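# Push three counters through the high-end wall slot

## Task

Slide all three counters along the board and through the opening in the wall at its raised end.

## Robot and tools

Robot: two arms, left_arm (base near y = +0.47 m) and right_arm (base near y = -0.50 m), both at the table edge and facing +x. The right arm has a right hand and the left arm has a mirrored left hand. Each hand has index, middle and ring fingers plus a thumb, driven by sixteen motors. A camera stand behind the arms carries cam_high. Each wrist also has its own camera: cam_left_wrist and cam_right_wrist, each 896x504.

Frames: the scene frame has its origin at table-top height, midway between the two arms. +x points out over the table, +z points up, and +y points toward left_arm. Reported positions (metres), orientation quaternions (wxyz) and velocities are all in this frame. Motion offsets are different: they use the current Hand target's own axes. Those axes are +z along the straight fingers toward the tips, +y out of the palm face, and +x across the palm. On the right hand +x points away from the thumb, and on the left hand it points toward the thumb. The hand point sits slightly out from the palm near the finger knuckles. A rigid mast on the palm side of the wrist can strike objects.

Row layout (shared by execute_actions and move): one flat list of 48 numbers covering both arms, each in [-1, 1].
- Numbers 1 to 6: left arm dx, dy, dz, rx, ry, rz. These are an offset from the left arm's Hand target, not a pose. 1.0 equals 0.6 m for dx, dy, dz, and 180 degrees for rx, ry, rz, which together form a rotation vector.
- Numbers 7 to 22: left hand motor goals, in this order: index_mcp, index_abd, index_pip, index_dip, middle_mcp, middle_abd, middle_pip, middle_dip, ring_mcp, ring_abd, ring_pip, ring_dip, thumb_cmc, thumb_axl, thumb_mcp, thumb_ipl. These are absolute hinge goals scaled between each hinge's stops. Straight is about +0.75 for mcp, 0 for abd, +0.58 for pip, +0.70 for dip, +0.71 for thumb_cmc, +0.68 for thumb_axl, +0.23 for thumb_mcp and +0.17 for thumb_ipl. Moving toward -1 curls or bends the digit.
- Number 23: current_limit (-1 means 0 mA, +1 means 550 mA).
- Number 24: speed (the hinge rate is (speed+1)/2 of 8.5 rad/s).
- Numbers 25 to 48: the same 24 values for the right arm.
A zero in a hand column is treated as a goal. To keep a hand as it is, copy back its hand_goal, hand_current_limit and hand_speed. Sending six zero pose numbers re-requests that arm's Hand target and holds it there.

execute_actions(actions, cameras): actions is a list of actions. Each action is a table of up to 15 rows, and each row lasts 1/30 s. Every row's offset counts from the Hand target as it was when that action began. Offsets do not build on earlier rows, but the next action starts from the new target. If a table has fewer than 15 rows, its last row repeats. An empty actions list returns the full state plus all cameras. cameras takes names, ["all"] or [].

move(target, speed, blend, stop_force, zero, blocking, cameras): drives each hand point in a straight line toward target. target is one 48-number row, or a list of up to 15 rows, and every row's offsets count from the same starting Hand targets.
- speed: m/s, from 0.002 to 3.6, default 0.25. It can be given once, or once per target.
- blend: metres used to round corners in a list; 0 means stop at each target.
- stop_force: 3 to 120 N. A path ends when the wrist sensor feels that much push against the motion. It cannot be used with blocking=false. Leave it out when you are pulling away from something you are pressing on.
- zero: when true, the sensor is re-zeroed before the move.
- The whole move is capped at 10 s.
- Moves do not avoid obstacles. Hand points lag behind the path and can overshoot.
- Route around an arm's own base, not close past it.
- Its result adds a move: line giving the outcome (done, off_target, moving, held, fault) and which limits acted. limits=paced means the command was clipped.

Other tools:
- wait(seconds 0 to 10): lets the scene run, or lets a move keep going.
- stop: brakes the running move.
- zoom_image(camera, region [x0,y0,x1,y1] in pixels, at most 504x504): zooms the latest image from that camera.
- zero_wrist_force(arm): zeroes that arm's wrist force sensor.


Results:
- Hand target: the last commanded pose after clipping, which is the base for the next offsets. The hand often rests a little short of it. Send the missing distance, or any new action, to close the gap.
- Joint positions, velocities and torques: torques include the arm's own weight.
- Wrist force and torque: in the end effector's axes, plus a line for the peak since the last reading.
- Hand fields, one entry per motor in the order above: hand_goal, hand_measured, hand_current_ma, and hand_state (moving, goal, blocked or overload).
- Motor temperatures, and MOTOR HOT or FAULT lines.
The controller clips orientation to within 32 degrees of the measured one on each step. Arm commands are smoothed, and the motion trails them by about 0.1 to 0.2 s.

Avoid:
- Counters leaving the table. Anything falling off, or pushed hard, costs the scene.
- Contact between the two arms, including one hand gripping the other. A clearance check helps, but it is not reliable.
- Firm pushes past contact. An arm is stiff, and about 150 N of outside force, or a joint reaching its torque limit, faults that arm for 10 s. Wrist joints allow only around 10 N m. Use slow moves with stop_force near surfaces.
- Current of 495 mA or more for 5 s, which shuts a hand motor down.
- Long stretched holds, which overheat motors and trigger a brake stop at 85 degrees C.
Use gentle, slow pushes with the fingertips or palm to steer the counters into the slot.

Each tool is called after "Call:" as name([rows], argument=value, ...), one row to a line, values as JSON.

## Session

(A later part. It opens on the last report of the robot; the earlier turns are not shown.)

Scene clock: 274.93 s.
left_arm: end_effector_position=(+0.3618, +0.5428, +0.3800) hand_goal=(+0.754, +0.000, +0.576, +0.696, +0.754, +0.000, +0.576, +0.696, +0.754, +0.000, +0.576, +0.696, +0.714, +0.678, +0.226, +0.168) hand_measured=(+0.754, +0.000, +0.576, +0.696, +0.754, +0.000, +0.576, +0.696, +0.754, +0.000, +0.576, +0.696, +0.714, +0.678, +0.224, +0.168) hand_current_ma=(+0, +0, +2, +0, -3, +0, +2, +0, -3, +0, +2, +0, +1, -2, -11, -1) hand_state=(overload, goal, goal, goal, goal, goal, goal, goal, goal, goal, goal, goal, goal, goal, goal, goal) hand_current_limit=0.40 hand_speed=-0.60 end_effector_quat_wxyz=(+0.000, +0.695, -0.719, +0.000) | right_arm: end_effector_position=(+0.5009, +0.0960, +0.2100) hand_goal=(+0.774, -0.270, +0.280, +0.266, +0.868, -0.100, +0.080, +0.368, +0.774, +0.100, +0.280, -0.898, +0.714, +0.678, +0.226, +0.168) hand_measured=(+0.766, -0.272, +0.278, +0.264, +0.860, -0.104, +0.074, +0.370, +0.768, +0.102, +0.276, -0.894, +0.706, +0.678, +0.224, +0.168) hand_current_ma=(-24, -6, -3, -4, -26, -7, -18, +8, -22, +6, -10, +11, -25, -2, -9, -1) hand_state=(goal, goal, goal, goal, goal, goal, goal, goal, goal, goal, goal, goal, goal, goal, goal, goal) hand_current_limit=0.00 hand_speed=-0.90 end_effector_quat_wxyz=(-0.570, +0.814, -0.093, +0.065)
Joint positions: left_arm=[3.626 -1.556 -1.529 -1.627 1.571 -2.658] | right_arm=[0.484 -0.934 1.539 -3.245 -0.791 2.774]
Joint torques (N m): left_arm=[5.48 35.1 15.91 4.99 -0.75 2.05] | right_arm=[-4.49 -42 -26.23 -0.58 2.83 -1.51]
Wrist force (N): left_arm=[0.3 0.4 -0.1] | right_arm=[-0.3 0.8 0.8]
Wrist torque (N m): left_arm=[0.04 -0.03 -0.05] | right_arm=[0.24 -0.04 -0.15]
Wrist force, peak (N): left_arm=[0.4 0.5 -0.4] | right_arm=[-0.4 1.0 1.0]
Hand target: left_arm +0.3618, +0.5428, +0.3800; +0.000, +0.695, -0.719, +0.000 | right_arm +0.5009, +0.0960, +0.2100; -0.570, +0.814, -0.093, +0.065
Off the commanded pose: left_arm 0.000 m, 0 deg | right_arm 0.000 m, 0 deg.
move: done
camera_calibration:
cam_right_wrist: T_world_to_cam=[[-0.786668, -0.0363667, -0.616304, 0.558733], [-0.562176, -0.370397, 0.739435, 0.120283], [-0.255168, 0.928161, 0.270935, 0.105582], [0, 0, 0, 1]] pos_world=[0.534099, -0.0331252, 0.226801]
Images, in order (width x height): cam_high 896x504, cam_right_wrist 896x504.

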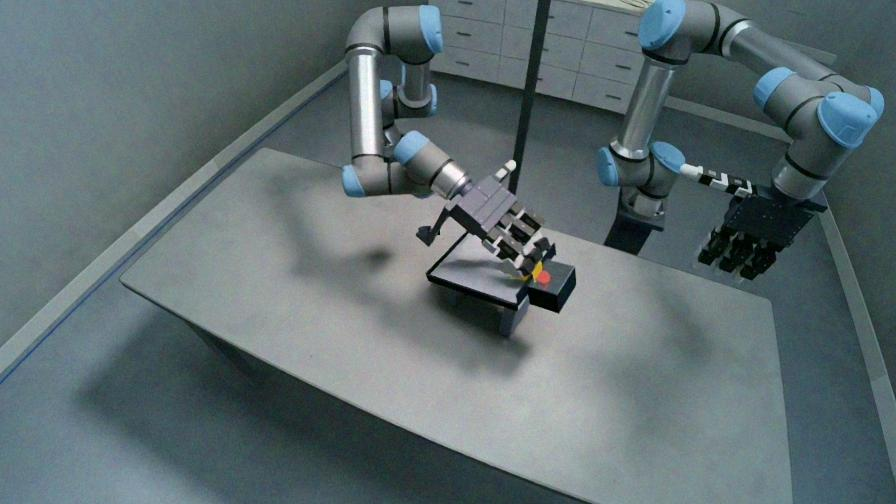

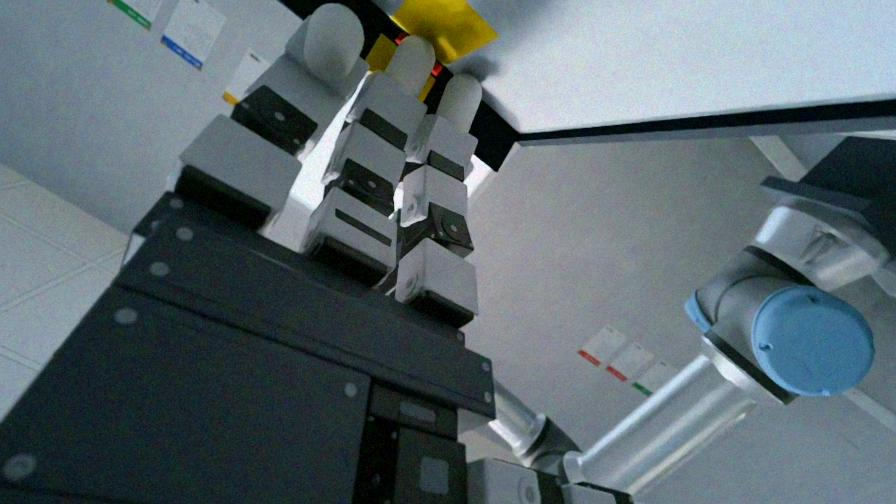

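Call:
move(target=[0,0,0,0,0,0,0.754,0,0.576,0.696,0.754,0,0.576,0.696,0.754,0,0.576,0.696,0.714,0.678,0.226,0.168,0.4,-0.6,0,0,0,0,0,0,0.774,-0.1,0.279,-0.899,0.867,-0.1,0.079,0.367,0.774,0.1,0.279,-0.899,0.714,0.678,0.226,0.168,0.0,-0.7], speed=0.012)

Call:
move(target=[0,0,0,0,0,0,0.754,0,0.576,0.696,0.754,0,0.576,0.696,0.754,0,0.576,0.696,0.714,0.678,0.226,0.168,0.4,-0.6,0,-0.0075,0.0089,0,0,0,0.774,-0.1,0.279,-0.899,0.867,-0.1,0.079,0.367,0.774,0.1,0.279,-0.899,0.714,0.678,0.226,0.168,0.0,-0.7], speed=0.01, stop_force=3, cameras=["cam_high","cam_right_wrist"])

Call:
zoom_image(camera="cam_high", region=[490, 230, 560, 300])

Call:
zoom_image(camera="cam_right_wrist", region=[320, 0, 560, 160])

Scene clock: 277.20 s.
left_arm: end_effector_position=(+0.3618, +0.5428, +0.3800) hand_goal=(+0.754, +0.000, +0.576, +0.696, +0.754, +0.000, +0.576, +0.696, +0.754, +0.000, +0.576, +0.696, +0.714, +0.678, +0.226, +0.168) hand_measured=(+0.754, +0.000, +0.576, +0.696, +0.754, +0.000, +0.576, +0.696, +0.754, +0.000, +0.576, +0.696, +0.714, +0.678, +0.224, +0.168) hand_current_ma=(+0, +0, +2, +0, -3, +0, +2, +0, -3, +0, +2, +0, +1, -2, -11, -1) hand_state=(overload, goal, goal, goal, goal, goal, goal, goal, goal, goal, goal, goal, goal, goal, goal, goal) hand_current_limit=0.40 hand_speed=-0.60 end_effector_quat_wxyz=(+0.000, +0.695, -0.719, +0.000) | right_arm: end_effector_position=(+0.5009, +0.0960, +0.2100) hand_goal=(+0.774, -0.100, +0.280, -0.898, +0.868, -0.100, +0.080, +0.368, +0.774, +0.100, +0.280, -0.898, +0.714, +0.678, +0.226, +0.168) hand_measured=(+0.766, -0.102, +0.278, -0.894, +0.860, -0.104, +0.074, +0.370, +0.768, +0.102, +0.276, -0.894, +0.706, +0.678, +0.224, +0.168) hand_current_ma=(-24, -7, -3, +9, -26, -7, -18, +8, -22, +6, -10, +11, -25, -2, -9, -1) hand_state=(goal, goal, goal, goal, goal, goal, goal, goal, goal, goal, goal, goal, goal, goal, goal, goal) hand_current_limit=0.00 hand_speed=-0.70 end_effector_quat_wxyz=(-0.570, +0.814, -0.093, +0.065)
Joint positions: left_arm=[3.626 -1.556 -1.529 -1.627 1.571 -2.658] | right_arm=[0.484 -0.934 1.539 -3.245 -0.791 2.774]
Joint torques (N m): left_arm=[5.69 35.48 15.95 5.11 -0.81 2.02] | right_arm=[-4.12 -41.96 -25.4 -0.68 3 -1.67]
Wrist force (N): left_arm=[0.3 0.7 -0.4] | right_arm=[-0.4 0.6 1.0]
Wrist torque (N m): left_arm=[0.10 -0.04 -0.05] | right_arm=[0.21 -0.03 -0.17]
Wrist force, peak (N): left_arm=[0.3 0.7 -0.4] | right_arm=[-0.3 0.9 1.0]
Hand target: left_arm +0.3618, +0.5428, +0.3800; +0.000, +0.695, -0.719, +0.000 | right_arm +0.5009, +0.0960, +0.2100; -0.570, +0.814, -0.093, +0.065
Off the commanded pose: left_arm 0.000 m, 0 deg | right_arm 0.000 m, 0 deg.
move: done

Scene clock: 278.83 s.
left_arm: end_effector_position=(+0.3618, +0.5428, +0.3800) hand_goal=(+0.754, +0.000, +0.576, +0.696, +0.754, +0.000, +0.576, +0.696, +0.754, +0.000, +0.576, +0.696, +0.714, +0.678, +0.226, +0.168) hand_measured=(+0.754, +0.000, +0.576, +0.696, +0.754, +0.000, +0.576, +0.696, +0.754, +0.000, +0.576, +0.696, +0.714, +0.678, +0.224, +0.168) hand_current_ma=(+0, +0, +2, +0, -3, +0, +2, +0, -3, +0, +2, +0, +1, -2, -11, -1) hand_state=(overload, goal, goal, goal, goal, goal, goal, goal, goal, goal, goal, goal, goal, goal, goal, goal) hand_current_limit=0.40 hand_speed=-0.60 end_effector_quat_wxyz=(+0.000, +0.695, -0.719, +0.000) | right_arm: end_effector_position=(+0.5021, +0.1011, +0.2119) hand_goal=(+0.774, -0.100, +0.280, -0.898, +0.868, -0.100, +0.080, +0.368, +0.774, +0.100, +0.280, -0.898, +0.714, +0.678, +0.226, +0.168) hand_measured=(+0.766, -0.102, +0.278, -0.894, +0.846, -0.104, +0.062, +0.362, +0.768, +0.102, +0.276, -0.894, +0.706, +0.678, +0.224, +0.168) hand_current_ma=(-24, -7, -3, +9, -87, -11, -60, -18, -22, +6, -10, +11, -25, -2, -9, -1) hand_state=(goal, goal, goal, goal, blocked, goal, goal, goal, goal, goal, goal, goal, goal, goal, goal, goal) hand_current_limit=0.00 hand_speed=-0.70 end_effector_quat_wxyz=(-0.570, +0.814, -0.093, +0.065)
Joint positions: left_arm=[3.626 -1.556 -1.529 -1.627 1.571 -2.658] | right_arm=[0.491 -0.927 1.522 -3.238 -0.797 2.778]
Joint torques (N m): left_arm=[5.15 35.28 16.12 5.02 -0.73 2.01] | right_arm=[-4.94 -59.66 -11.12 -3.44 3.34 -1.86]
Wrist force (N): left_arm=[0.2 0.4 -0.3] | right_arm=[-0.1 0.7 -1.2]
Wrist torque (N m): left_arm=[0.06 -0.03 -0.06] | right_arm=[0.34 0.03 -0.11]
Wrist force, peak (N): left_arm=[0.4 0.5 -0.5] | right_arm=[0.2 -0.6 -4.7]
Hand target: left_arm +0.3618, +0.5428, +0.3800; +0.000, +0.695, -0.719, +0.000 | right_arm +0.5021, +0.1011, +0.2119; -0.570, +0.814, -0.093, +0.065 (not the last commanded pose)
Off the commanded pose: left_arm 0.000 m, 0 deg | right_arm 0.001 m, 0 deg.
move: contact (right_arm)
camera_calibration:
cam_right_wrist: T_world_to_cam=[[-0.786668, -0.0363667, -0.616304, 0.561033], [-0.562176, -0.370397, 0.739435, 0.121442], [-0.255168, 0.928161, 0.270935, 0.10064], [0, 0, 0, 1]] pos_world=[0.535299, -0.0280252, 0.228701]
Images, in order (width x height): cam_high 896x504, cam_right_wrist 896x504.

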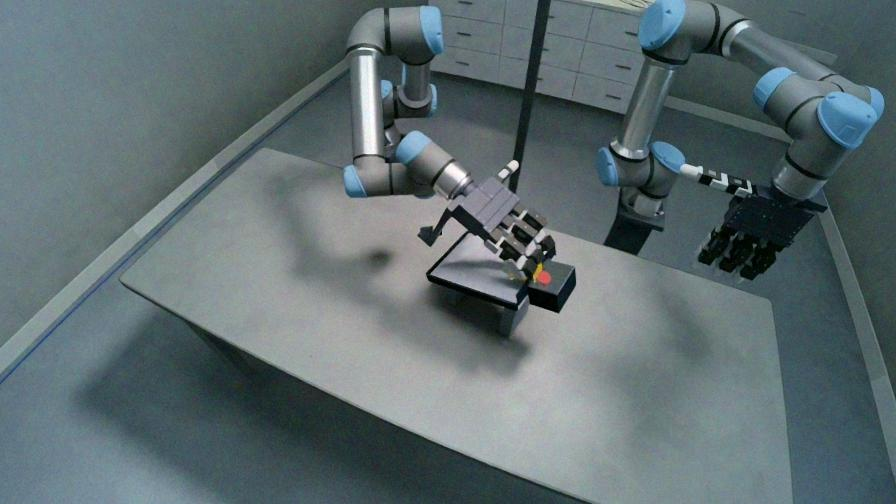

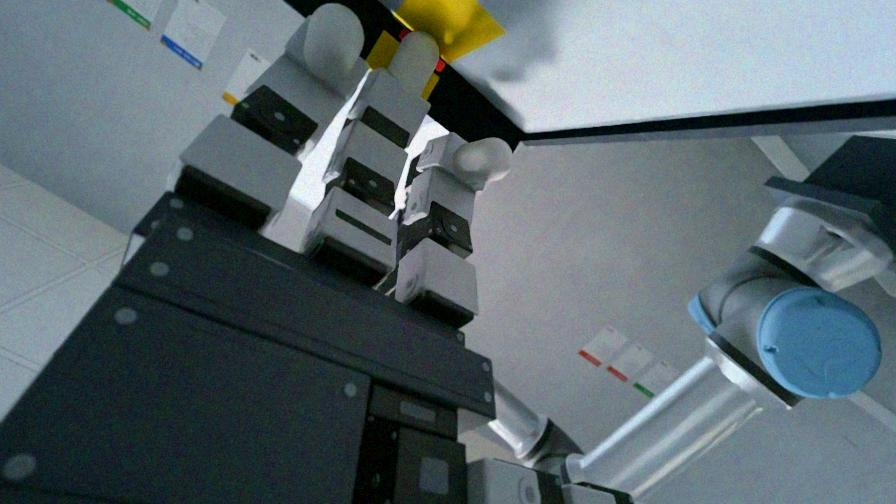

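Scaled by 7.200.

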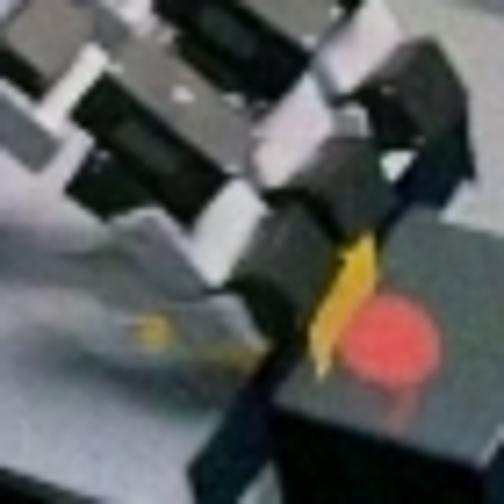

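Scaled by 2.100.

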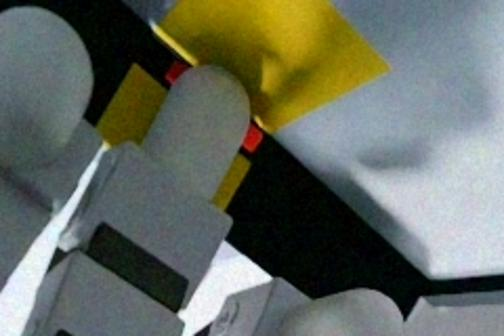

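Call:
move([
  [0,0,0,0,0,0,0.754,0,0.576,0.696,0.754,0,0.576,0.696,0.754,0,0.576,0.696,0.714,0.678,0.226,0.168,0.4,-0.6,0,0.0005,-0.0006,0,0,0,0.774,-0.1,0.279,-0.899,0.867,-0.1,0.079,0.367,0.774,0.1,0.279,-0.899,0.714,0.678,0.226,0.168,0.0,-0.7],
  [0,0,0,0,0,0,0.754,0,0.576,0.696,0.754,0,0.576,0.696,0.754,0,0.576,0.696,0.714,0.678,0.226,0.168,0.4,-0.6,0.0133,0.0005,-0.0006,0,0,0,0.774,-0.1,0.279,-0.899,0.867,-0.1,0.079,0.367,0.774,0.1,0.279,-0.899,0.714,0.678,0.226,0.168,0.0,-0.7],
  [0,0,0,0,0,0,0.754,0,0.576,0.696,0.754,0,0.576,0.696,0.754,0,0.576,0.696,0.714,0.678,0.226,0.168,0.4,-0.6,-0.0133,0.0005,-0.0006,0,0,0,0.774,-0.1,0.279,-0.899,0.867,-0.1,0.079,0.367,0.774,0.1,0.279,-0.899,0.714,0.678,0.226,0.168,0.0,-0.7],
  [0,0,0,0,0,0,0.754,0,0.576,0.696,0.754,0,0.576,0.696,0.754,0,0.576,0.696,0.714,0.678,0.226,0.168,0.4,-0.6,0,0,0,0,0,0,0.774,-0.1,0.279,-0.899,0.867,-0.1,0.079,0.367,0.774,0.1,0.279,-0.899,0.714,0.678,0.226,0.168,0.0,-0.7],
], speed=0.04, cameras=["cam_high","cam_right_wrist"])

Call:
zoom_image(camera="cam_high", region=[490, 230, 560, 300])

Call:
zoom_image(camera="cam_right_wrist", region=[320, 0, 560, 160])

Scene clock: 285.60 s.
left_arm: end_effector_position=(+0.3618, +0.5428, +0.3800) hand_goal=(+0.754, +0.000, +0.576, +0.696, +0.754, +0.000, +0.576, +0.696, +0.754, +0.000, +0.576, +0.696, +0.714, +0.678, +0.226, +0.168) hand_measured=(+0.754, +0.000, +0.576, +0.696, +0.754, +0.000, +0.576, +0.696, +0.754, +0.000, +0.576, +0.696, +0.714, +0.678, +0.224, +0.168) hand_current_ma=(+0, +0, +2, +0, -3, +0, +2, +0, -3, +0, +2, +0, +1, -2, -11, -1) hand_state=(overload, goal, goal, goal, goal, goal, goal, goal, goal, goal, goal, goal, goal, goal, goal, goal) hand_current_limit=0.40 hand_speed=-0.60 end_effector_quat_wxyz=(+0.000, +0.695, -0.719, +0.000) | right_arm: end_effector_position=(+0.5022, +0.1011, +0.2118) hand_goal=(+0.774, -0.100, +0.280, -0.898, +0.868, -0.100, +0.080, +0.368, +0.774, +0.100, +0.280, -0.898, +0.714, +0.678, +0.226, +0.168) hand_measured=(+0.766, -0.102, +0.278, -0.894, +0.842, -0.088, +0.066, +0.362, +0.768, +0.102, +0.276, -0.894, +0.706, +0.678, +0.224, +0.168) hand_current_ma=(-25, -6, -3, +9, -99, +33, -45, -18, -23, +6, -10, +11, -25, -2, -9, -1) hand_state=(goal, goal, goal, goal, blocked, goal, goal, goal, goal, goal, goal, goal, goal, goal, goal, goal) hand_current_limit=0.00 hand_speed=-0.70 end_effector_quat_wxyz=(-0.570, +0.814, -0.093, +0.065) end_effector_velocity=(-0.002, +0.001, +0.000) end_effector_angular_velocity=(+0.001, -0.001, +0.002)
Joint positions: left_arm=[3.626 -1.556 -1.529 -1.627 1.571 -2.658] | right_arm=[0.49 -0.927 1.522 -3.237 -0.796 2.778]
Joint velocities: left_arm=[within noise] | right_arm=[0.002 -0.002 0.005 -0.005 0 0.001]
Joint torques (N m): left_arm=[5.64 35.25 16.14 4.97 -0.71 1.95] | right_arm=[6.32 -58.85 -13.82 -3.08 -1.49 1.21]
Wrist force (N): left_arm=[0.3 0.4 -0.2] | right_arm=[-0.7 0.2 -2.5]
Wrist torque (N m): left_arm=[0.04 -0.04 -0.04] | right_arm=[0.47 0.00 -0.06]
Wrist force, peak (N): left_arm=[0.5 0.5 -0.4] | right_arm=[-0.9 0.4 -2.4]
Hand target: left_arm +0.3618, +0.5428, +0.3800; +0.000, +0.695, -0.719, +0.000 | right_arm +0.5021, +0.1011, +0.2119; -0.570, +0.814, -0.093, +0.065
Off the commanded pose: left_arm 0.000 m, 0 deg | right_arm 0.000 m, 0 deg.
move: done
camera_calibration:
cam_right_wrist: T_world_to_cam=[[-0.786734, -0.0364981, -0.616212, 0.561061], [-0.562042, -0.370443, 0.739514, 0.121481], [-0.255263, 0.928138, 0.270927, 0.100744], [0, 0, 0, 1]] pos_world=[0.535399, -0.028025, 0.228601]
Images, in order (width x height): cam_high 896x504, cam_right_wrist 896x504.

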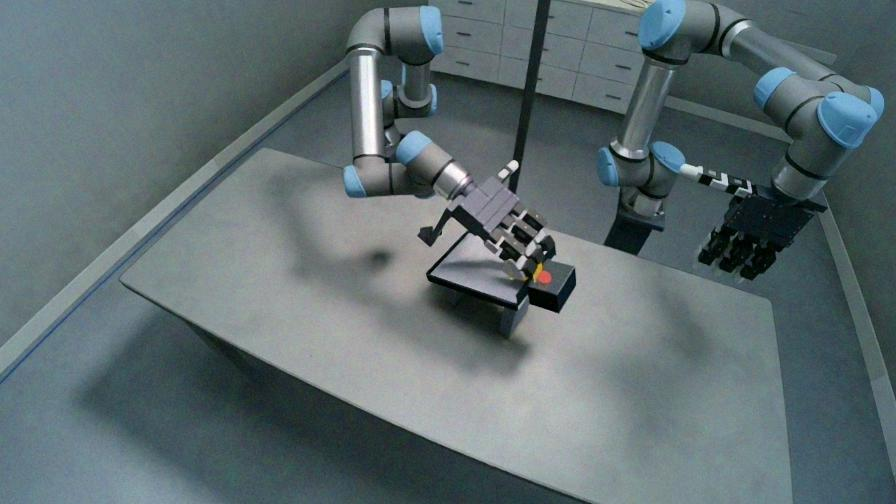

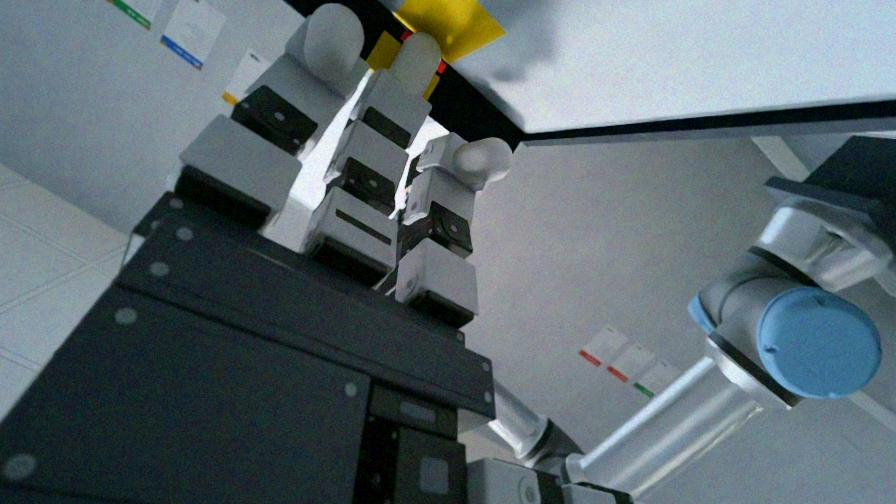

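Scaled by 7.200.

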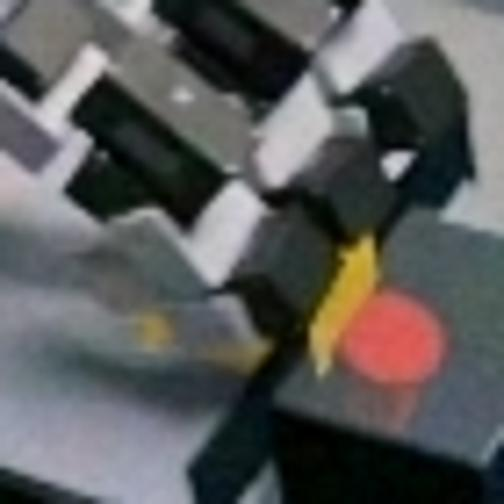

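Scaled by 2.100.

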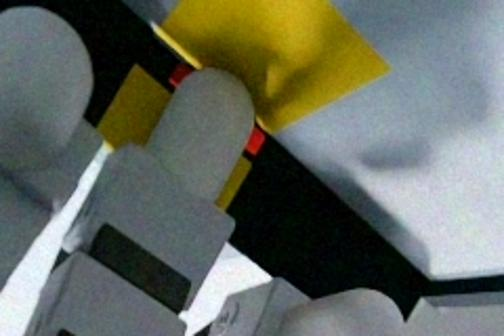

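Call:
move(target=[0,0,0,0,0,0,0.754,0,0.576,0.696,0.754,0,0.576,0.696,0.754,0,0.576,0.696,0.714,0.678,0.226,0.168,0.4,-0.6,-0.004,0.0086,-0.0102,0,0,0,0.774,-0.1,0.279,-0.899,0.867,-0.1,0.079,0.367,0.774,0.1,0.279,-0.899,0.714,0.678,0.226,0.168,0.0,-0.7], speed=0.03, cameras=["cam_high","cam_right_wrist"])

Call:
zoom_image(camera="cam_high", region=[490, 230, 560, 300])

Call:
zoom_image(camera="cam_right_wrist", region=[320, 0, 560, 160])

Scene clock: 287.37 s.
left_arm: end_effector_position=(+0.3618, +0.5428, +0.3800) hand_goal=(+0.754, +0.000, +0.576, +0.696, +0.754, +0.000, +0.576, +0.696, +0.754, +0.000, +0.576, +0.696, +0.714, +0.678, +0.226, +0.168) hand_measured=(+0.754, +0.000, +0.576, +0.696, +0.754, +0.000, +0.576, +0.696, +0.754, +0.000, +0.576, +0.696, +0.714, +0.678, +0.224, +0.168) hand_current_ma=(+0, +0, +2, +0, -3, +0, +2, +0, -3, +0, +2, +0, +1, -2, -11, -1) hand_state=(overload, goal, goal, goal, goal, goal, goal, goal, goal, goal, goal, goal, goal, goal, goal, goal) hand_current_limit=0.40 hand_speed=-0.60 end_effector_quat_wxyz=(+0.000, +0.695, -0.719, +0.000) | right_arm: end_effector_position=(+0.4980, +0.0942, +0.2092) hand_goal=(+0.774, -0.100, +0.280, -0.898, +0.868, -0.100, +0.080, +0.368, +0.774, +0.100, +0.280, -0.898, +0.714, +0.678, +0.226, +0.168) hand_measured=(+0.766, -0.102, +0.278, -0.894, +0.844, -0.096, +0.074, +0.364, +0.768, +0.102, +0.276, -0.894, +0.706, +0.678, +0.224, +0.168) hand_current_ma=(-25, -6, -3, +9, -90, +8, -18, -9, -23, +6, -10, +11, -25, -2, -9, -1) hand_state=(goal, goal, goal, goal, blocked, goal, goal, goal, goal, goal, goal, goal, goal, goal, goal, goal) hand_current_limit=0.00 hand_speed=-0.70 end_effector_quat_wxyz=(-0.570, +0.814, -0.093, +0.065) end_effector_velocity=(+0.001, +0.001, +0.002) end_effector_angular_velocity=(+0.001, -0.001, +0.000)
Joint positions: left_arm=[3.626 -1.556 -1.529 -1.627 1.571 -2.658] | right_arm=[0.484 -0.939 1.551 -3.252 -0.791 2.773]
Joint velocities: left_arm=[within noise] | right_arm=[0 0 -0.005 0.002 0 0.001]
Joint torques (N m): left_arm=[6.22 35.02 15.72 4.98 -0.73 1.97] | right_arm=[1.37 -43.56 -26.19 -0.88 1.44 -0.49]
Wrist force (N): left_arm=[0.3 0.3 -0.3] | right_arm=[-0.3 0.5 0.9]
Wrist torque (N m): left_arm=[0.05 -0.04 -0.05] | right_arm=[0.20 -0.04 -0.05]
Wrist force, peak (N): left_arm=[0.6 0.5 -0.2] | right_arm=[-0.7 0.1 -2.2]
Hand target: left_arm +0.3618, +0.5428, +0.3800; +0.000, +0.695, -0.719, +0.000 | right_arm +0.4980, +0.0943, +0.2091; -0.570, +0.814, -0.093, +0.065
Off the commanded pose: left_arm 0.000 m, 0 deg | right_arm 0.000 m, 0 deg.
move: done
camera_calibration:
cam_right_wrist: T_world_to_cam=[[-0.786533, -0.0363609, -0.616477, 0.555863], [-0.562324, -0.370457, 0.739292, 0.118723], [-0.255259, 0.928138, 0.27093, 0.106685], [0, 0, 0, 1]] pos_world=[0.531198, -0.0348253, 0.226002]
Images, in order (width x height): cam_high 896x504, cam_right_wrist 896x504.

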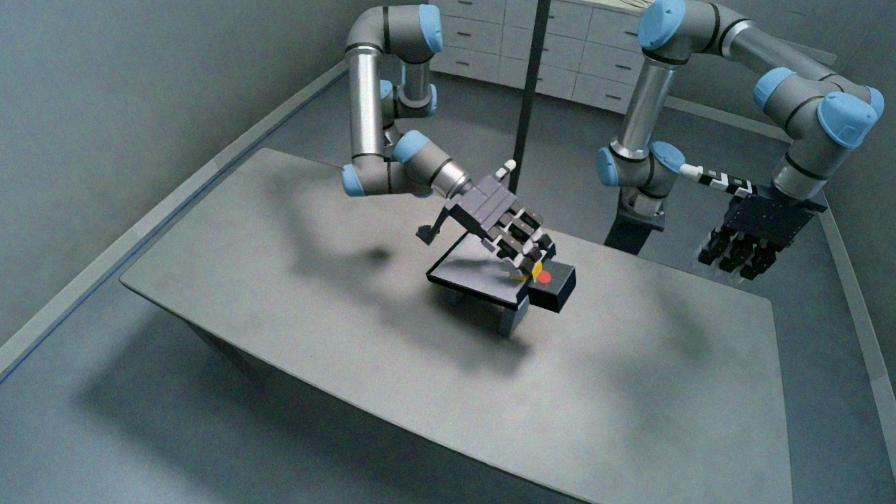

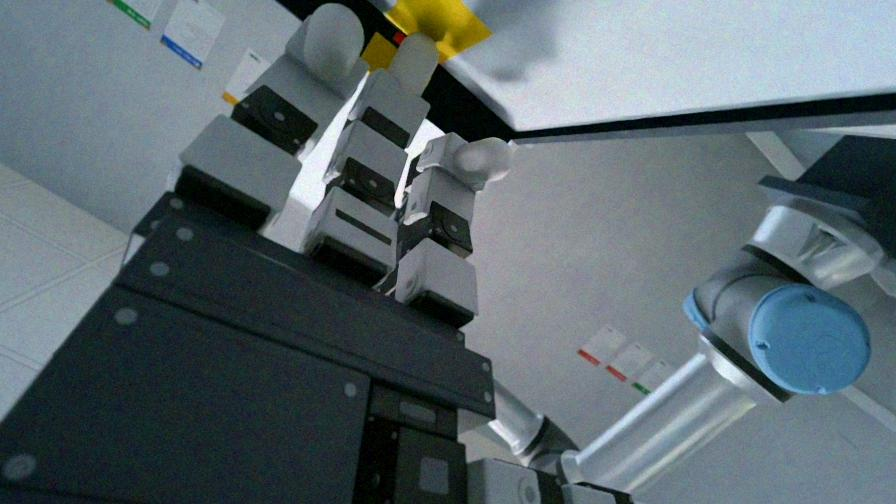

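Scaled by 7.200.

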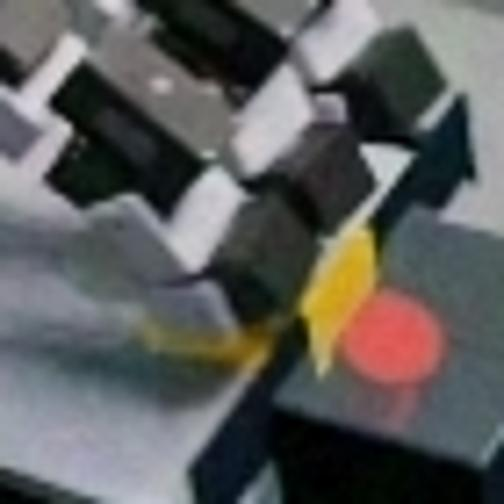

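Scaled by 2.100.

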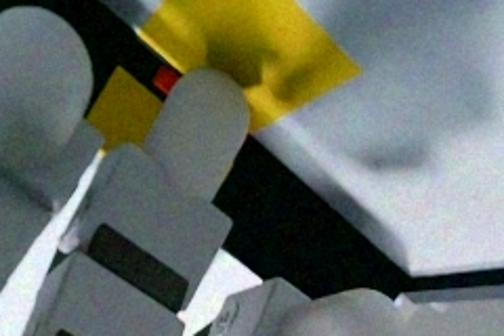

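Call:
move([
  [0,0,0,0,0,0,0.754,0,0.576,0.696,0.754,0,0.576,0.696,0.754,0,0.576,0.696,0.714,0.678,0.226,0.168,0.4,-0.6,0,0,0,0,0,0,0.774,-0.1,0.279,-0.899,0.91,-0.11,-0.264,0.662,0.774,0.1,0.279,-0.899,0.714,0.678,0.226,0.168,0.0,-0.7],
  [0,0,0,0,0,0,0.754,0,0.576,0.696,0.754,0,0.576,0.696,0.754,0,0.576,0.696,0.714,0.678,0.226,0.168,0.4,-0.6,0.004,-0.0075,0.0089,0,0,0,0.774,-0.1,0.279,-0.899,0.91,-0.11,-0.264,0.662,0.774,0.1,0.279,-0.899,0.714,0.678,0.226,0.168,0.0,-0.7],
], speed=0.04, cameras=["cam_high","cam_right_wrist"])

Call:
zoom_image(camera="cam_right_wrist", region=[320, 0, 560, 160])

Call:
execute_actions([
  [[0,0,0,0,0,0,0.754,0,0.576,0.696,0.754,0,0.576,0.696,0.754,0,0.576,0.696,0.714,0.678,0.226,0.168,0.4,-0.6,0,0,0,0,0,0,0.774,-0.1,0.279,-0.899,0.901,-0.105,-0.131,0.541,0.774,0.1,0.279,-0.899,0.714,0.678,0.226,0.168,0.0,0.3],[0,0,0,0,0,0,0.754,0,0.576,0.696,0.754,0,0.576,0.696,0.754,0,0.576,0.696,0.714,0.678,0.226,0.168,0.4,-0.6,0,0,0,0,0,0,0.774,-0.1,0.279,-0.899,0.873,-0.1,0.058,0.384,0.774,0.1,0.279,-0.899,0.714,0.678,0.226,0.168,0.0,0.3],[0,0,0,0,0,0,0.754,0,0.576,0.696,0.754,0,0.576,0.696,0.754,0,0.576,0.696,0.714,0.678,0.226,0.168,0.4,-0.6,0,0,0,0,0,0,0.774,-0.1,0.279,-0.899,0.841,-0.1,0.193,0.281,0.774,0.1,0.279,-0.899,0.714,0.678,0.226,0.168,0.0,0.3],[0,0,0,0,0,0,0.754,0,0.576,0.696,0.754,0,0.576,0.696,0.754,0,0.576,0.696,0.714,0.678,0.226,0.168,0.4,-0.6,0,0,0,0,0,0,0.774,-0.1,0.279,-0.899,0.841,-0.1,0.193,0.281,0.774,0.1,0.279,-0.899,0.714,0.678,0.226,0.168,0.0,0.3],[0,0,0,0,0,0,0.754,0,0.576,0.696,0.754,0,0.576,0.696,0.754,0,0.576,0.696,0.714,0.678,0.226,0.168,0.4,-0.6,0,0,0,0,0,0,0.774,-0.1,0.279,-0.899,0.841,-0.1,0.193,0.281,0.774,0.1,0.279,-0.899,0.714,0.678,0.226,0.168,0.0,0.3],[0,0,0,0,0,0,0.754,0,0.576,0.696,0.754,0,0.576,0.696,0.754,0,0.576,0.696,0.714,0.678,0.226,0.168,0.4,-0.6,0,0,0,0,0,0,0.774,-0.1,0.279,-0.899,0.841,-0.1,0.193,0.281,0.774,0.1,0.279,-0.899,0.714,0.678,0.226,0.168,0.0,0.3],[0,0,0,0,0,0,0.754,0,0.576,0.696,0.754,0,0.576,0.696,0.754,0,0.576,0.696,0.714,0.678,0.226,0.168,0.4,-0.6,0,0,0,0,0,0,0.774,-0.1,0.279,-0.899,0.873,-0.1,0.058,0.384,0.774,0.1,0.279,-0.899,0.714,0.678,0.226,0.168,0.0,-0.5]],
], cameras=["cam_high","cam_right_wrist"])

Call:
zoom_image(camera="cam_high", region=[490, 230, 560, 300])

Call:
zoom_image(camera="cam_right_wrist", region=[320, 0, 560, 160])

Scene clock: 292.80 s.
left_arm: end_effector_position=(+0.3618, +0.5428, +0.3800) hand_goal=(+0.754, +0.000, +0.576, +0.696, +0.754, +0.000, +0.576, +0.696, +0.754, +0.000, +0.576, +0.696, +0.714, +0.678, +0.226, +0.168) hand_measured=(+0.754, +0.000, +0.576, +0.696, +0.754, +0.000, +0.576, +0.696, +0.754, +0.000, +0.576, +0.696, +0.714, +0.678, +0.224, +0.168) hand_current_ma=(+0, +0, +2, +0, -3, +0, +2, +0, -3, +0, +2, +0, +1, -2, -11, -1) hand_state=(overload, goal, goal, goal, goal, goal, goal, goal, goal, goal, goal, goal, goal, goal, goal, goal) hand_current_limit=0.40 hand_speed=-0.60 end_effector_quat_wxyz=(+0.000, +0.695, -0.719, +0.000) | right_arm: end_effector_position=(+0.5019, +0.1002, +0.2115) hand_goal=(+0.774, -0.100, +0.280, -0.898, +0.910, -0.110, -0.264, +0.662, +0.774, +0.100, +0.280, -0.898, +0.714, +0.678, +0.226, +0.168) hand_measured=(+0.766, -0.102, +0.278, -0.894, +0.888, -0.106, -0.262, +0.658, +0.768, +0.102, +0.276, -0.894, +0.706, +0.678, +0.224, +0.168) hand_current_ma=(-25, -6, -3, +9, -86, +8, +4, -9, -23, +6, -10, +11, -25, -2, -9, -1) hand_state=(goal, goal, goal, goal, blocked, goal, goal, goal, goal, goal, goal, goal, goal, goal, goal, goal) hand_current_limit=0.00 hand_speed=-0.70 end_effector_quat_wxyz=(-0.570, +0.814, -0.093, +0.065)
Joint positions: left_arm=[3.626 -1.556 -1.529 -1.627 1.571 -2.658] | right_arm=[0.489 -0.928 1.525 -3.239 -0.796 2.777]
Joint torques (N m): left_arm=[6.9 35.05 16.13 5.01 -0.81 2.01] | right_arm=[0.53 -57.53 -13.26 -3.33 -0.37 1.04]
Wrist force (N): left_arm=[0.3 0.4 -0.2] | right_arm=[-0.3 0.7 1.1]
Wrist torque (N m): left_arm=[0.06 -0.04 -0.05] | right_arm=[0.21 -0.05 -0.16]
Wrist force, peak (N): left_arm=[0.6 0.5 -0.4] | right_arm=[-0.3 0.8 1.0]
Hand target: left_arm +0.3618, +0.5428, +0.3800; +0.000, +0.695, -0.719, +0.000 | right_arm +0.5019, +0.1002, +0.2115; -0.570, +0.814, -0.093, +0.065
Off the commanded pose: left_arm 0.000 m, 0 deg | right_arm 0.000 m, 0 deg.
move: done
camera_calibration:
cam_right_wrist: T_world_to_cam=[[-0.786798, -0.0364326, -0.616134, 0.560486], [-0.562044, -0.370233, 0.739618, 0.121203], [-0.25506, 0.928224, 0.270822, 0.101503], [0, 0, 0, 1]] pos_world=[0.535, -0.0289246, 0.228201]
Images, in order (width x height): cam_high 896x504, cam_right_wrist 896x504.

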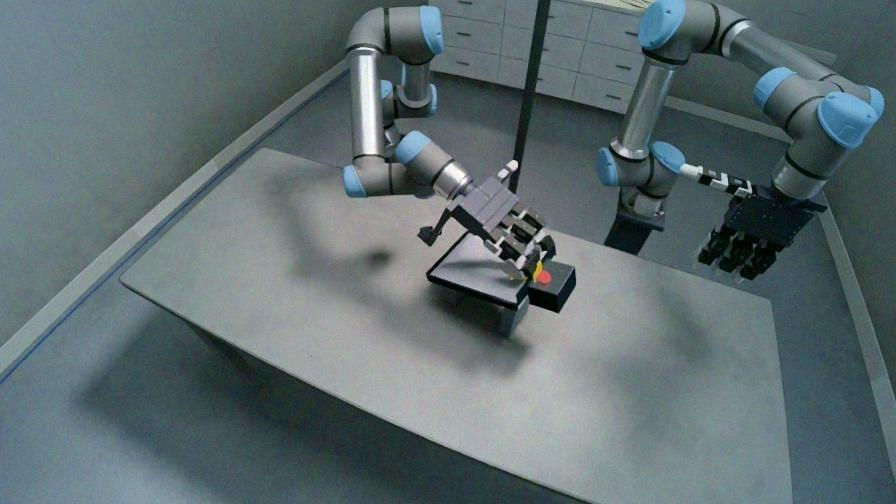

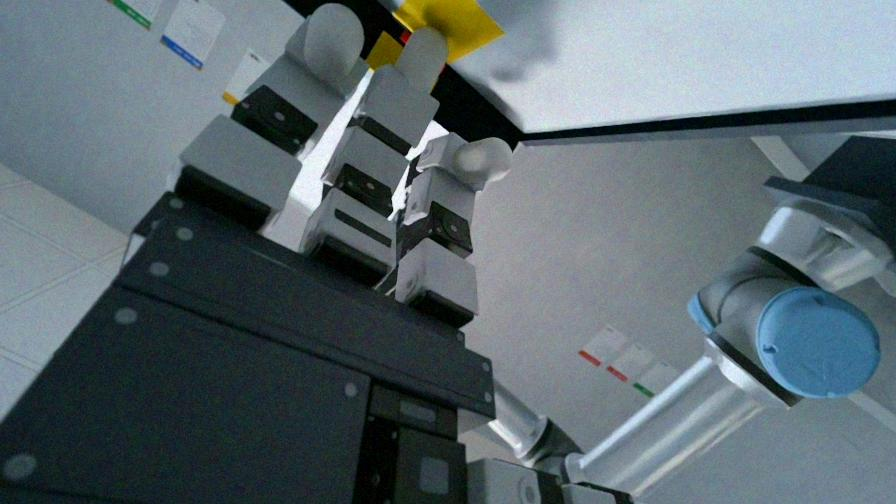

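Scaled by 2.100.

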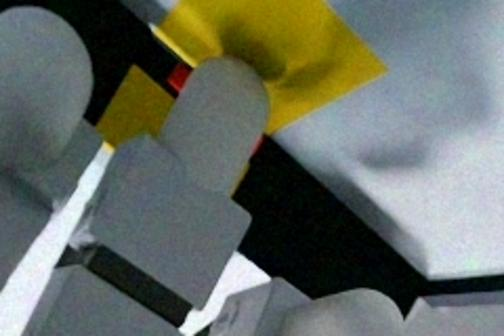

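Scene clock: 293.50 s.
left_arm: end_effector_position=(+0.3618, +0.5428, +0.3800) hand_goal=(+0.754, +0.000, +0.576, +0.696, +0.754, +0.000, +0.576, +0.696, +0.754, +0.000, +0.576, +0.696, +0.714, +0.678, +0.226, +0.168) hand_measured=(+0.754, +0.000, +0.576, +0.696, +0.754, +0.000, +0.576, +0.696, +0.754, +0.000, +0.576, +0.696, +0.714, +0.678, +0.224, +0.168) hand_current_ma=(+0, +0, +2, +0, -3, +0, +2, +0, -3, +0, +2, +0, +1, -2, -11, -1) hand_state=(overload, goal, goal, goal, goal, goal, goal, goal, goal, goal, goal, goal, goal, goal, goal, goal) hand_current_limit=0.40 hand_speed=-0.60 end_effector_quat_wxyz=(+0.000, +0.695, -0.719, +0.000) | right_arm: end_effector_position=(+0.5019, +0.1002, +0.2115) hand_goal=(+0.774, -0.100, +0.280, -0.898, +0.874, -0.100, +0.058, +0.384, +0.774, +0.100, +0.280, -0.898, +0.714, +0.678, +0.226, +0.168) hand_measured=(+0.766, -0.102, +0.278, -0.894, +0.838, -0.100, +0.056, +0.378, +0.768, +0.102, +0.276, -0.894, +0.706, +0.678, +0.224, +0.168) hand_current_ma=(-25, -6, -3, +9, -142, +1, -6, -19, -23, +6, -10, +11, -25, -2, -9, -1) hand_state=(goal, goal, goal, goal, blocked, goal, goal, goal, goal, goal, goal, goal, goal, goal, goal, goal) hand_current_limit=0.00 hand_speed=-0.50 end_effector_quat_wxyz=(-0.570, +0.814, -0.093, +0.065)
Joint positions: left_arm=[3.626 -1.556 -1.529 -1.627 1.571 -2.658] | right_arm=[0.489 -0.928 1.525 -3.239 -0.796 2.777]
Joint torques (N m): left_arm=[7.25 34.79 16.4 4.96 -0.71 1.98] | right_arm=[-3.88 -60.42 -11.27 -3.35 2.9 -1.45]
Wrist force (N): left_arm=[0.2 0.3 -0.4] | right_arm=[-0.4 1.0 0.7]
Wrist torque (N m): left_arm=[0.05 -0.03 -0.05] | right_arm=[0.23 -0.03 -0.15]
Wrist force, peak (N): left_arm=[0.5 0.5 -0.4] | right_arm=[-0.2 1.8 -1.6]
Hand target: left_arm +0.3618, +0.5428, +0.3800; +0.000, +0.695, -0.719, +0.000 | right_arm +0.5019, +0.1002, +0.2115; -0.570, +0.814, -0.093, +0.065
Off the commanded pose: left_arm 0.000 m, 0 deg | right_arm 0.000 m, 0 deg.
Step readings (end_effector_position of left_arm | right_arm):
0: (+0.3618, +0.5428, +0.3800) | (+0.5019, +0.1002, +0.2115)
1: (+0.3618, +0.5428, +0.3800) | (+0.5018, +0.1002, +0.2114)
2: (+0.3618, +0.5428, +0.3800) | (+0.5018, +0.1002, +0.2114)
4: (+0.3618, +0.5428, +0.3800) | (+0.5018, +0.1002, +0.2115)
8: (+0.3618, +0.5428, +0.3800) | (+0.5019, +0.1002, +0.2115)
15: (+0.3618, +0.5428, +0.3800) | (+0.5019, +0.1002, +0.2115)
camera_calibration:
cam_right_wrist: T_world_to_cam=[[-0.786715, -0.0363982, -0.616243, 0.560528], [-0.562111, -0.370394, 0.739486, 0.12119], [-0.255169, 0.928161, 0.270935, 0.101507], [0, 0, 0, 1]] pos_world=[0.534999, -0.0289251, 0.228301]
Images, in order (width x height): cam_high 896x504, cam_right_wrist 896x504.

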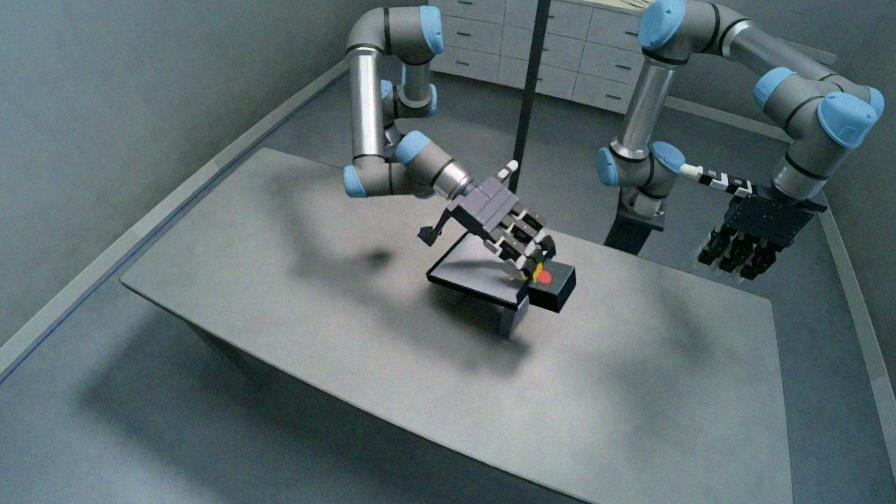

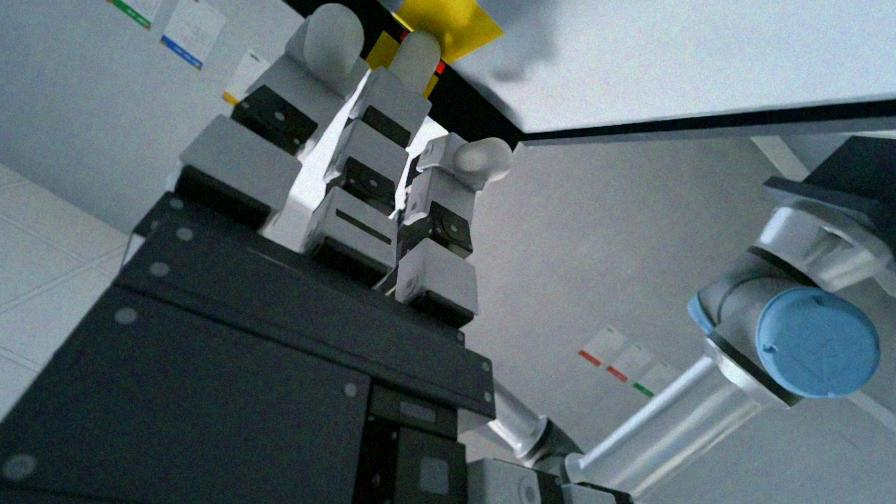

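Scaled by 7.200.

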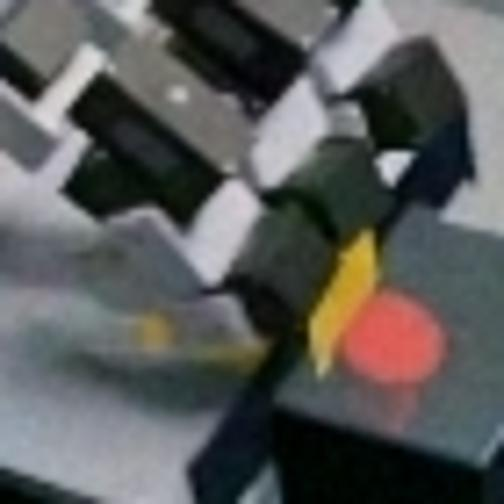

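Scaled by 2.100.

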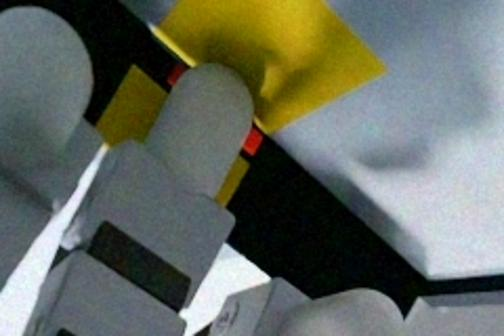

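Call:
move([
  [0,0,0,0,0,0,0.754,0,0.576,0.696,0.754,0,0.576,0.696,0.754,0,0.576,0.696,0.714,0.678,0.226,0.168,0.4,-0.6,0,0.0077,-0.048,0,0,0,0.774,-0.1,0.279,-0.899,0.873,-0.1,0.058,0.384,0.774,0.1,0.279,-0.899,0.714,0.678,0.226,0.168,0.0,-0.5],
  [0,0,0,0,0,0,0.754,0,0.576,0.696,0.754,0,0.576,0.696,0.754,0,0.576,0.696,0.714,0.678,0.226,0.168,0.4,-0.6,0,0.0077,-0.048,0,0,0,0.342,0,-0.883,-0.609,0.5,-0.07,0.577,0.696,0.342,0,-0.883,-0.609,0.714,0.678,0.226,0.168,0.0,-0.5],
  [0,0,0,0,0,0,0.754,0,0.576,0.696,0.754,0,0.576,0.696,0.754,0,0.576,0.696,0.714,0.678,0.226,0.168,0.4,-0.6,0,0.011,-0.0382,0,0,0,0.342,0,-0.883,-0.609,0.5,-0.07,0.577,0.696,0.342,0,-0.883,-0.609,0.714,0.678,0.226,0.168,0.0,-0.5],
], speed=0.06, cameras=["cam_high","cam_right_wrist"])

Call:
zoom_image(camera="cam_high", region=[490, 230, 560, 300])

Call:
zoom_image(camera="cam_right_wrist", region=[280, 0, 560, 200])

Scene clock: 301.10 s.
left_arm: end_effector_position=(+0.3618, +0.5428, +0.3800) hand_goal=(+0.754, +0.000, +0.576, +0.696, +0.754, +0.000, +0.576, +0.696, +0.754, +0.000, +0.576, +0.696, +0.714, +0.678, +0.226, +0.168) hand_measured=(+0.754, +0.000, +0.576, +0.696, +0.754, +0.000, +0.576, +0.696, +0.754, +0.000, +0.576, +0.696, +0.714, +0.678, +0.224, +0.168) hand_current_ma=(+0, +0, +2, +0, -3, +0, +2, +0, -3, +0, +2, +0, +1, -2, -11, -1) hand_state=(overload, goal, goal, goal, goal, goal, goal, goal, goal, goal, goal, goal, goal, goal, goal, goal) hand_current_limit=0.40 hand_speed=-0.60 end_effector_quat_wxyz=(+0.000, +0.695, -0.719, +0.000) | right_arm: end_effector_position=(+0.4965, +0.0771, +0.2131) hand_goal=(+0.342, +0.000, -0.882, -0.608, +0.500, -0.070, +0.578, +0.696, +0.342, +0.000, -0.882, -0.608, +0.714, +0.678, +0.226, +0.168) hand_measured=(+0.340, -0.004, -0.874, -0.610, +0.494, -0.072, +0.572, +0.692, +0.340, +0.002, -0.876, -0.610, +0.706, +0.678, +0.224, +0.168) hand_current_ma=(-8, -7, +22, -6, -22, -7, -20, -10, -7, +7, +19, -7, -25, -2, -9, -1) hand_state=(goal, goal, goal, goal, goal, goal, goal, goal, goal, goal, goal, goal, goal, goal, goal, goal) hand_current_limit=0.00 hand_speed=-0.50 end_effector_quat_wxyz=(-0.570, +0.814, -0.093, +0.065)
Joint positions: left_arm=[3.626 -1.556 -1.529 -1.627 1.571 -2.658] | right_arm=[0.46 -0.971 1.594 -3.251 -0.77 2.757]
Joint torques (N m): left_arm=[7.46 34.79 16.07 4.95 -0.66 2.03] | right_arm=[-0.59 -57.24 -12.26 -1.97 -0.5 0.9]
Wrist force (N): left_arm=[0.2 0.3 -0.2] | right_arm=[-0.3 0.8 1.0]
Wrist torque (N m): left_arm=[0.03 -0.02 -0.05] | right_arm=[0.29 -0.04 -0.14]
Wrist force, peak (N): left_arm=[0.6 0.7 -0.3] | right_arm=[-0.2 0.7 1.6]
Hand target: left_arm +0.3618, +0.5428, +0.3800; +0.000, +0.695, -0.719, +0.000 | right_arm +0.4965, +0.0770, +0.2132; -0.570, +0.814, -0.093, +0.065
Off the commanded pose: left_arm 0.000 m, 0 deg | right_arm 0.000 m, 0 deg.
move: done
camera_calibration:
cam_right_wrist: T_world_to_cam=[[-0.786634, -0.0363432, -0.616349, 0.556488], [-0.562225, -0.370399, 0.739397, 0.108551], [-0.255167, 0.928161, 0.270936, 0.121161], [0, 0, 0, 1]] pos_world=[0.529699, -0.0520252, 0.229901]
Images, in order (width x height): cam_high 896x504, cam_right_wrist 896x504.

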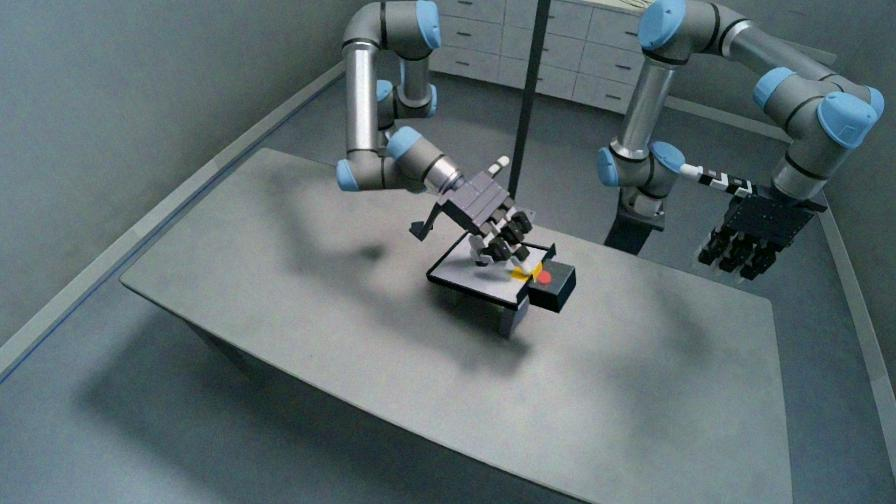

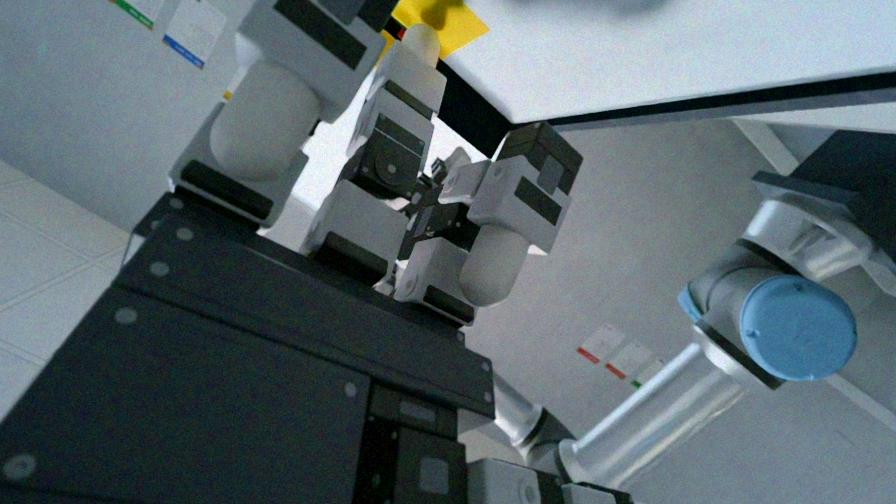

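Scaled by 7.200.

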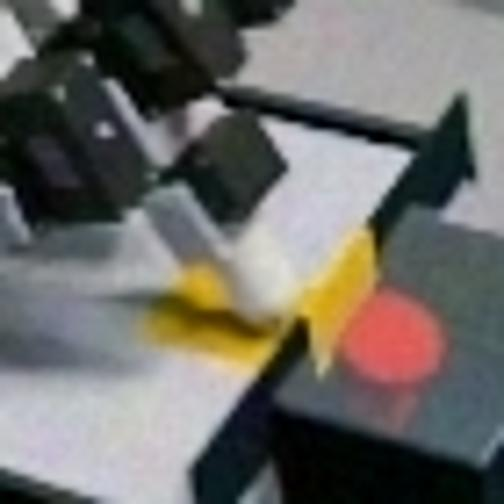

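Scaled by 1.800.

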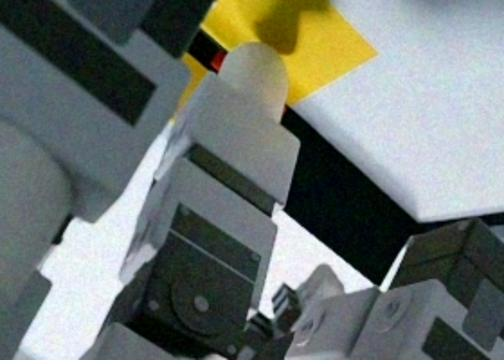

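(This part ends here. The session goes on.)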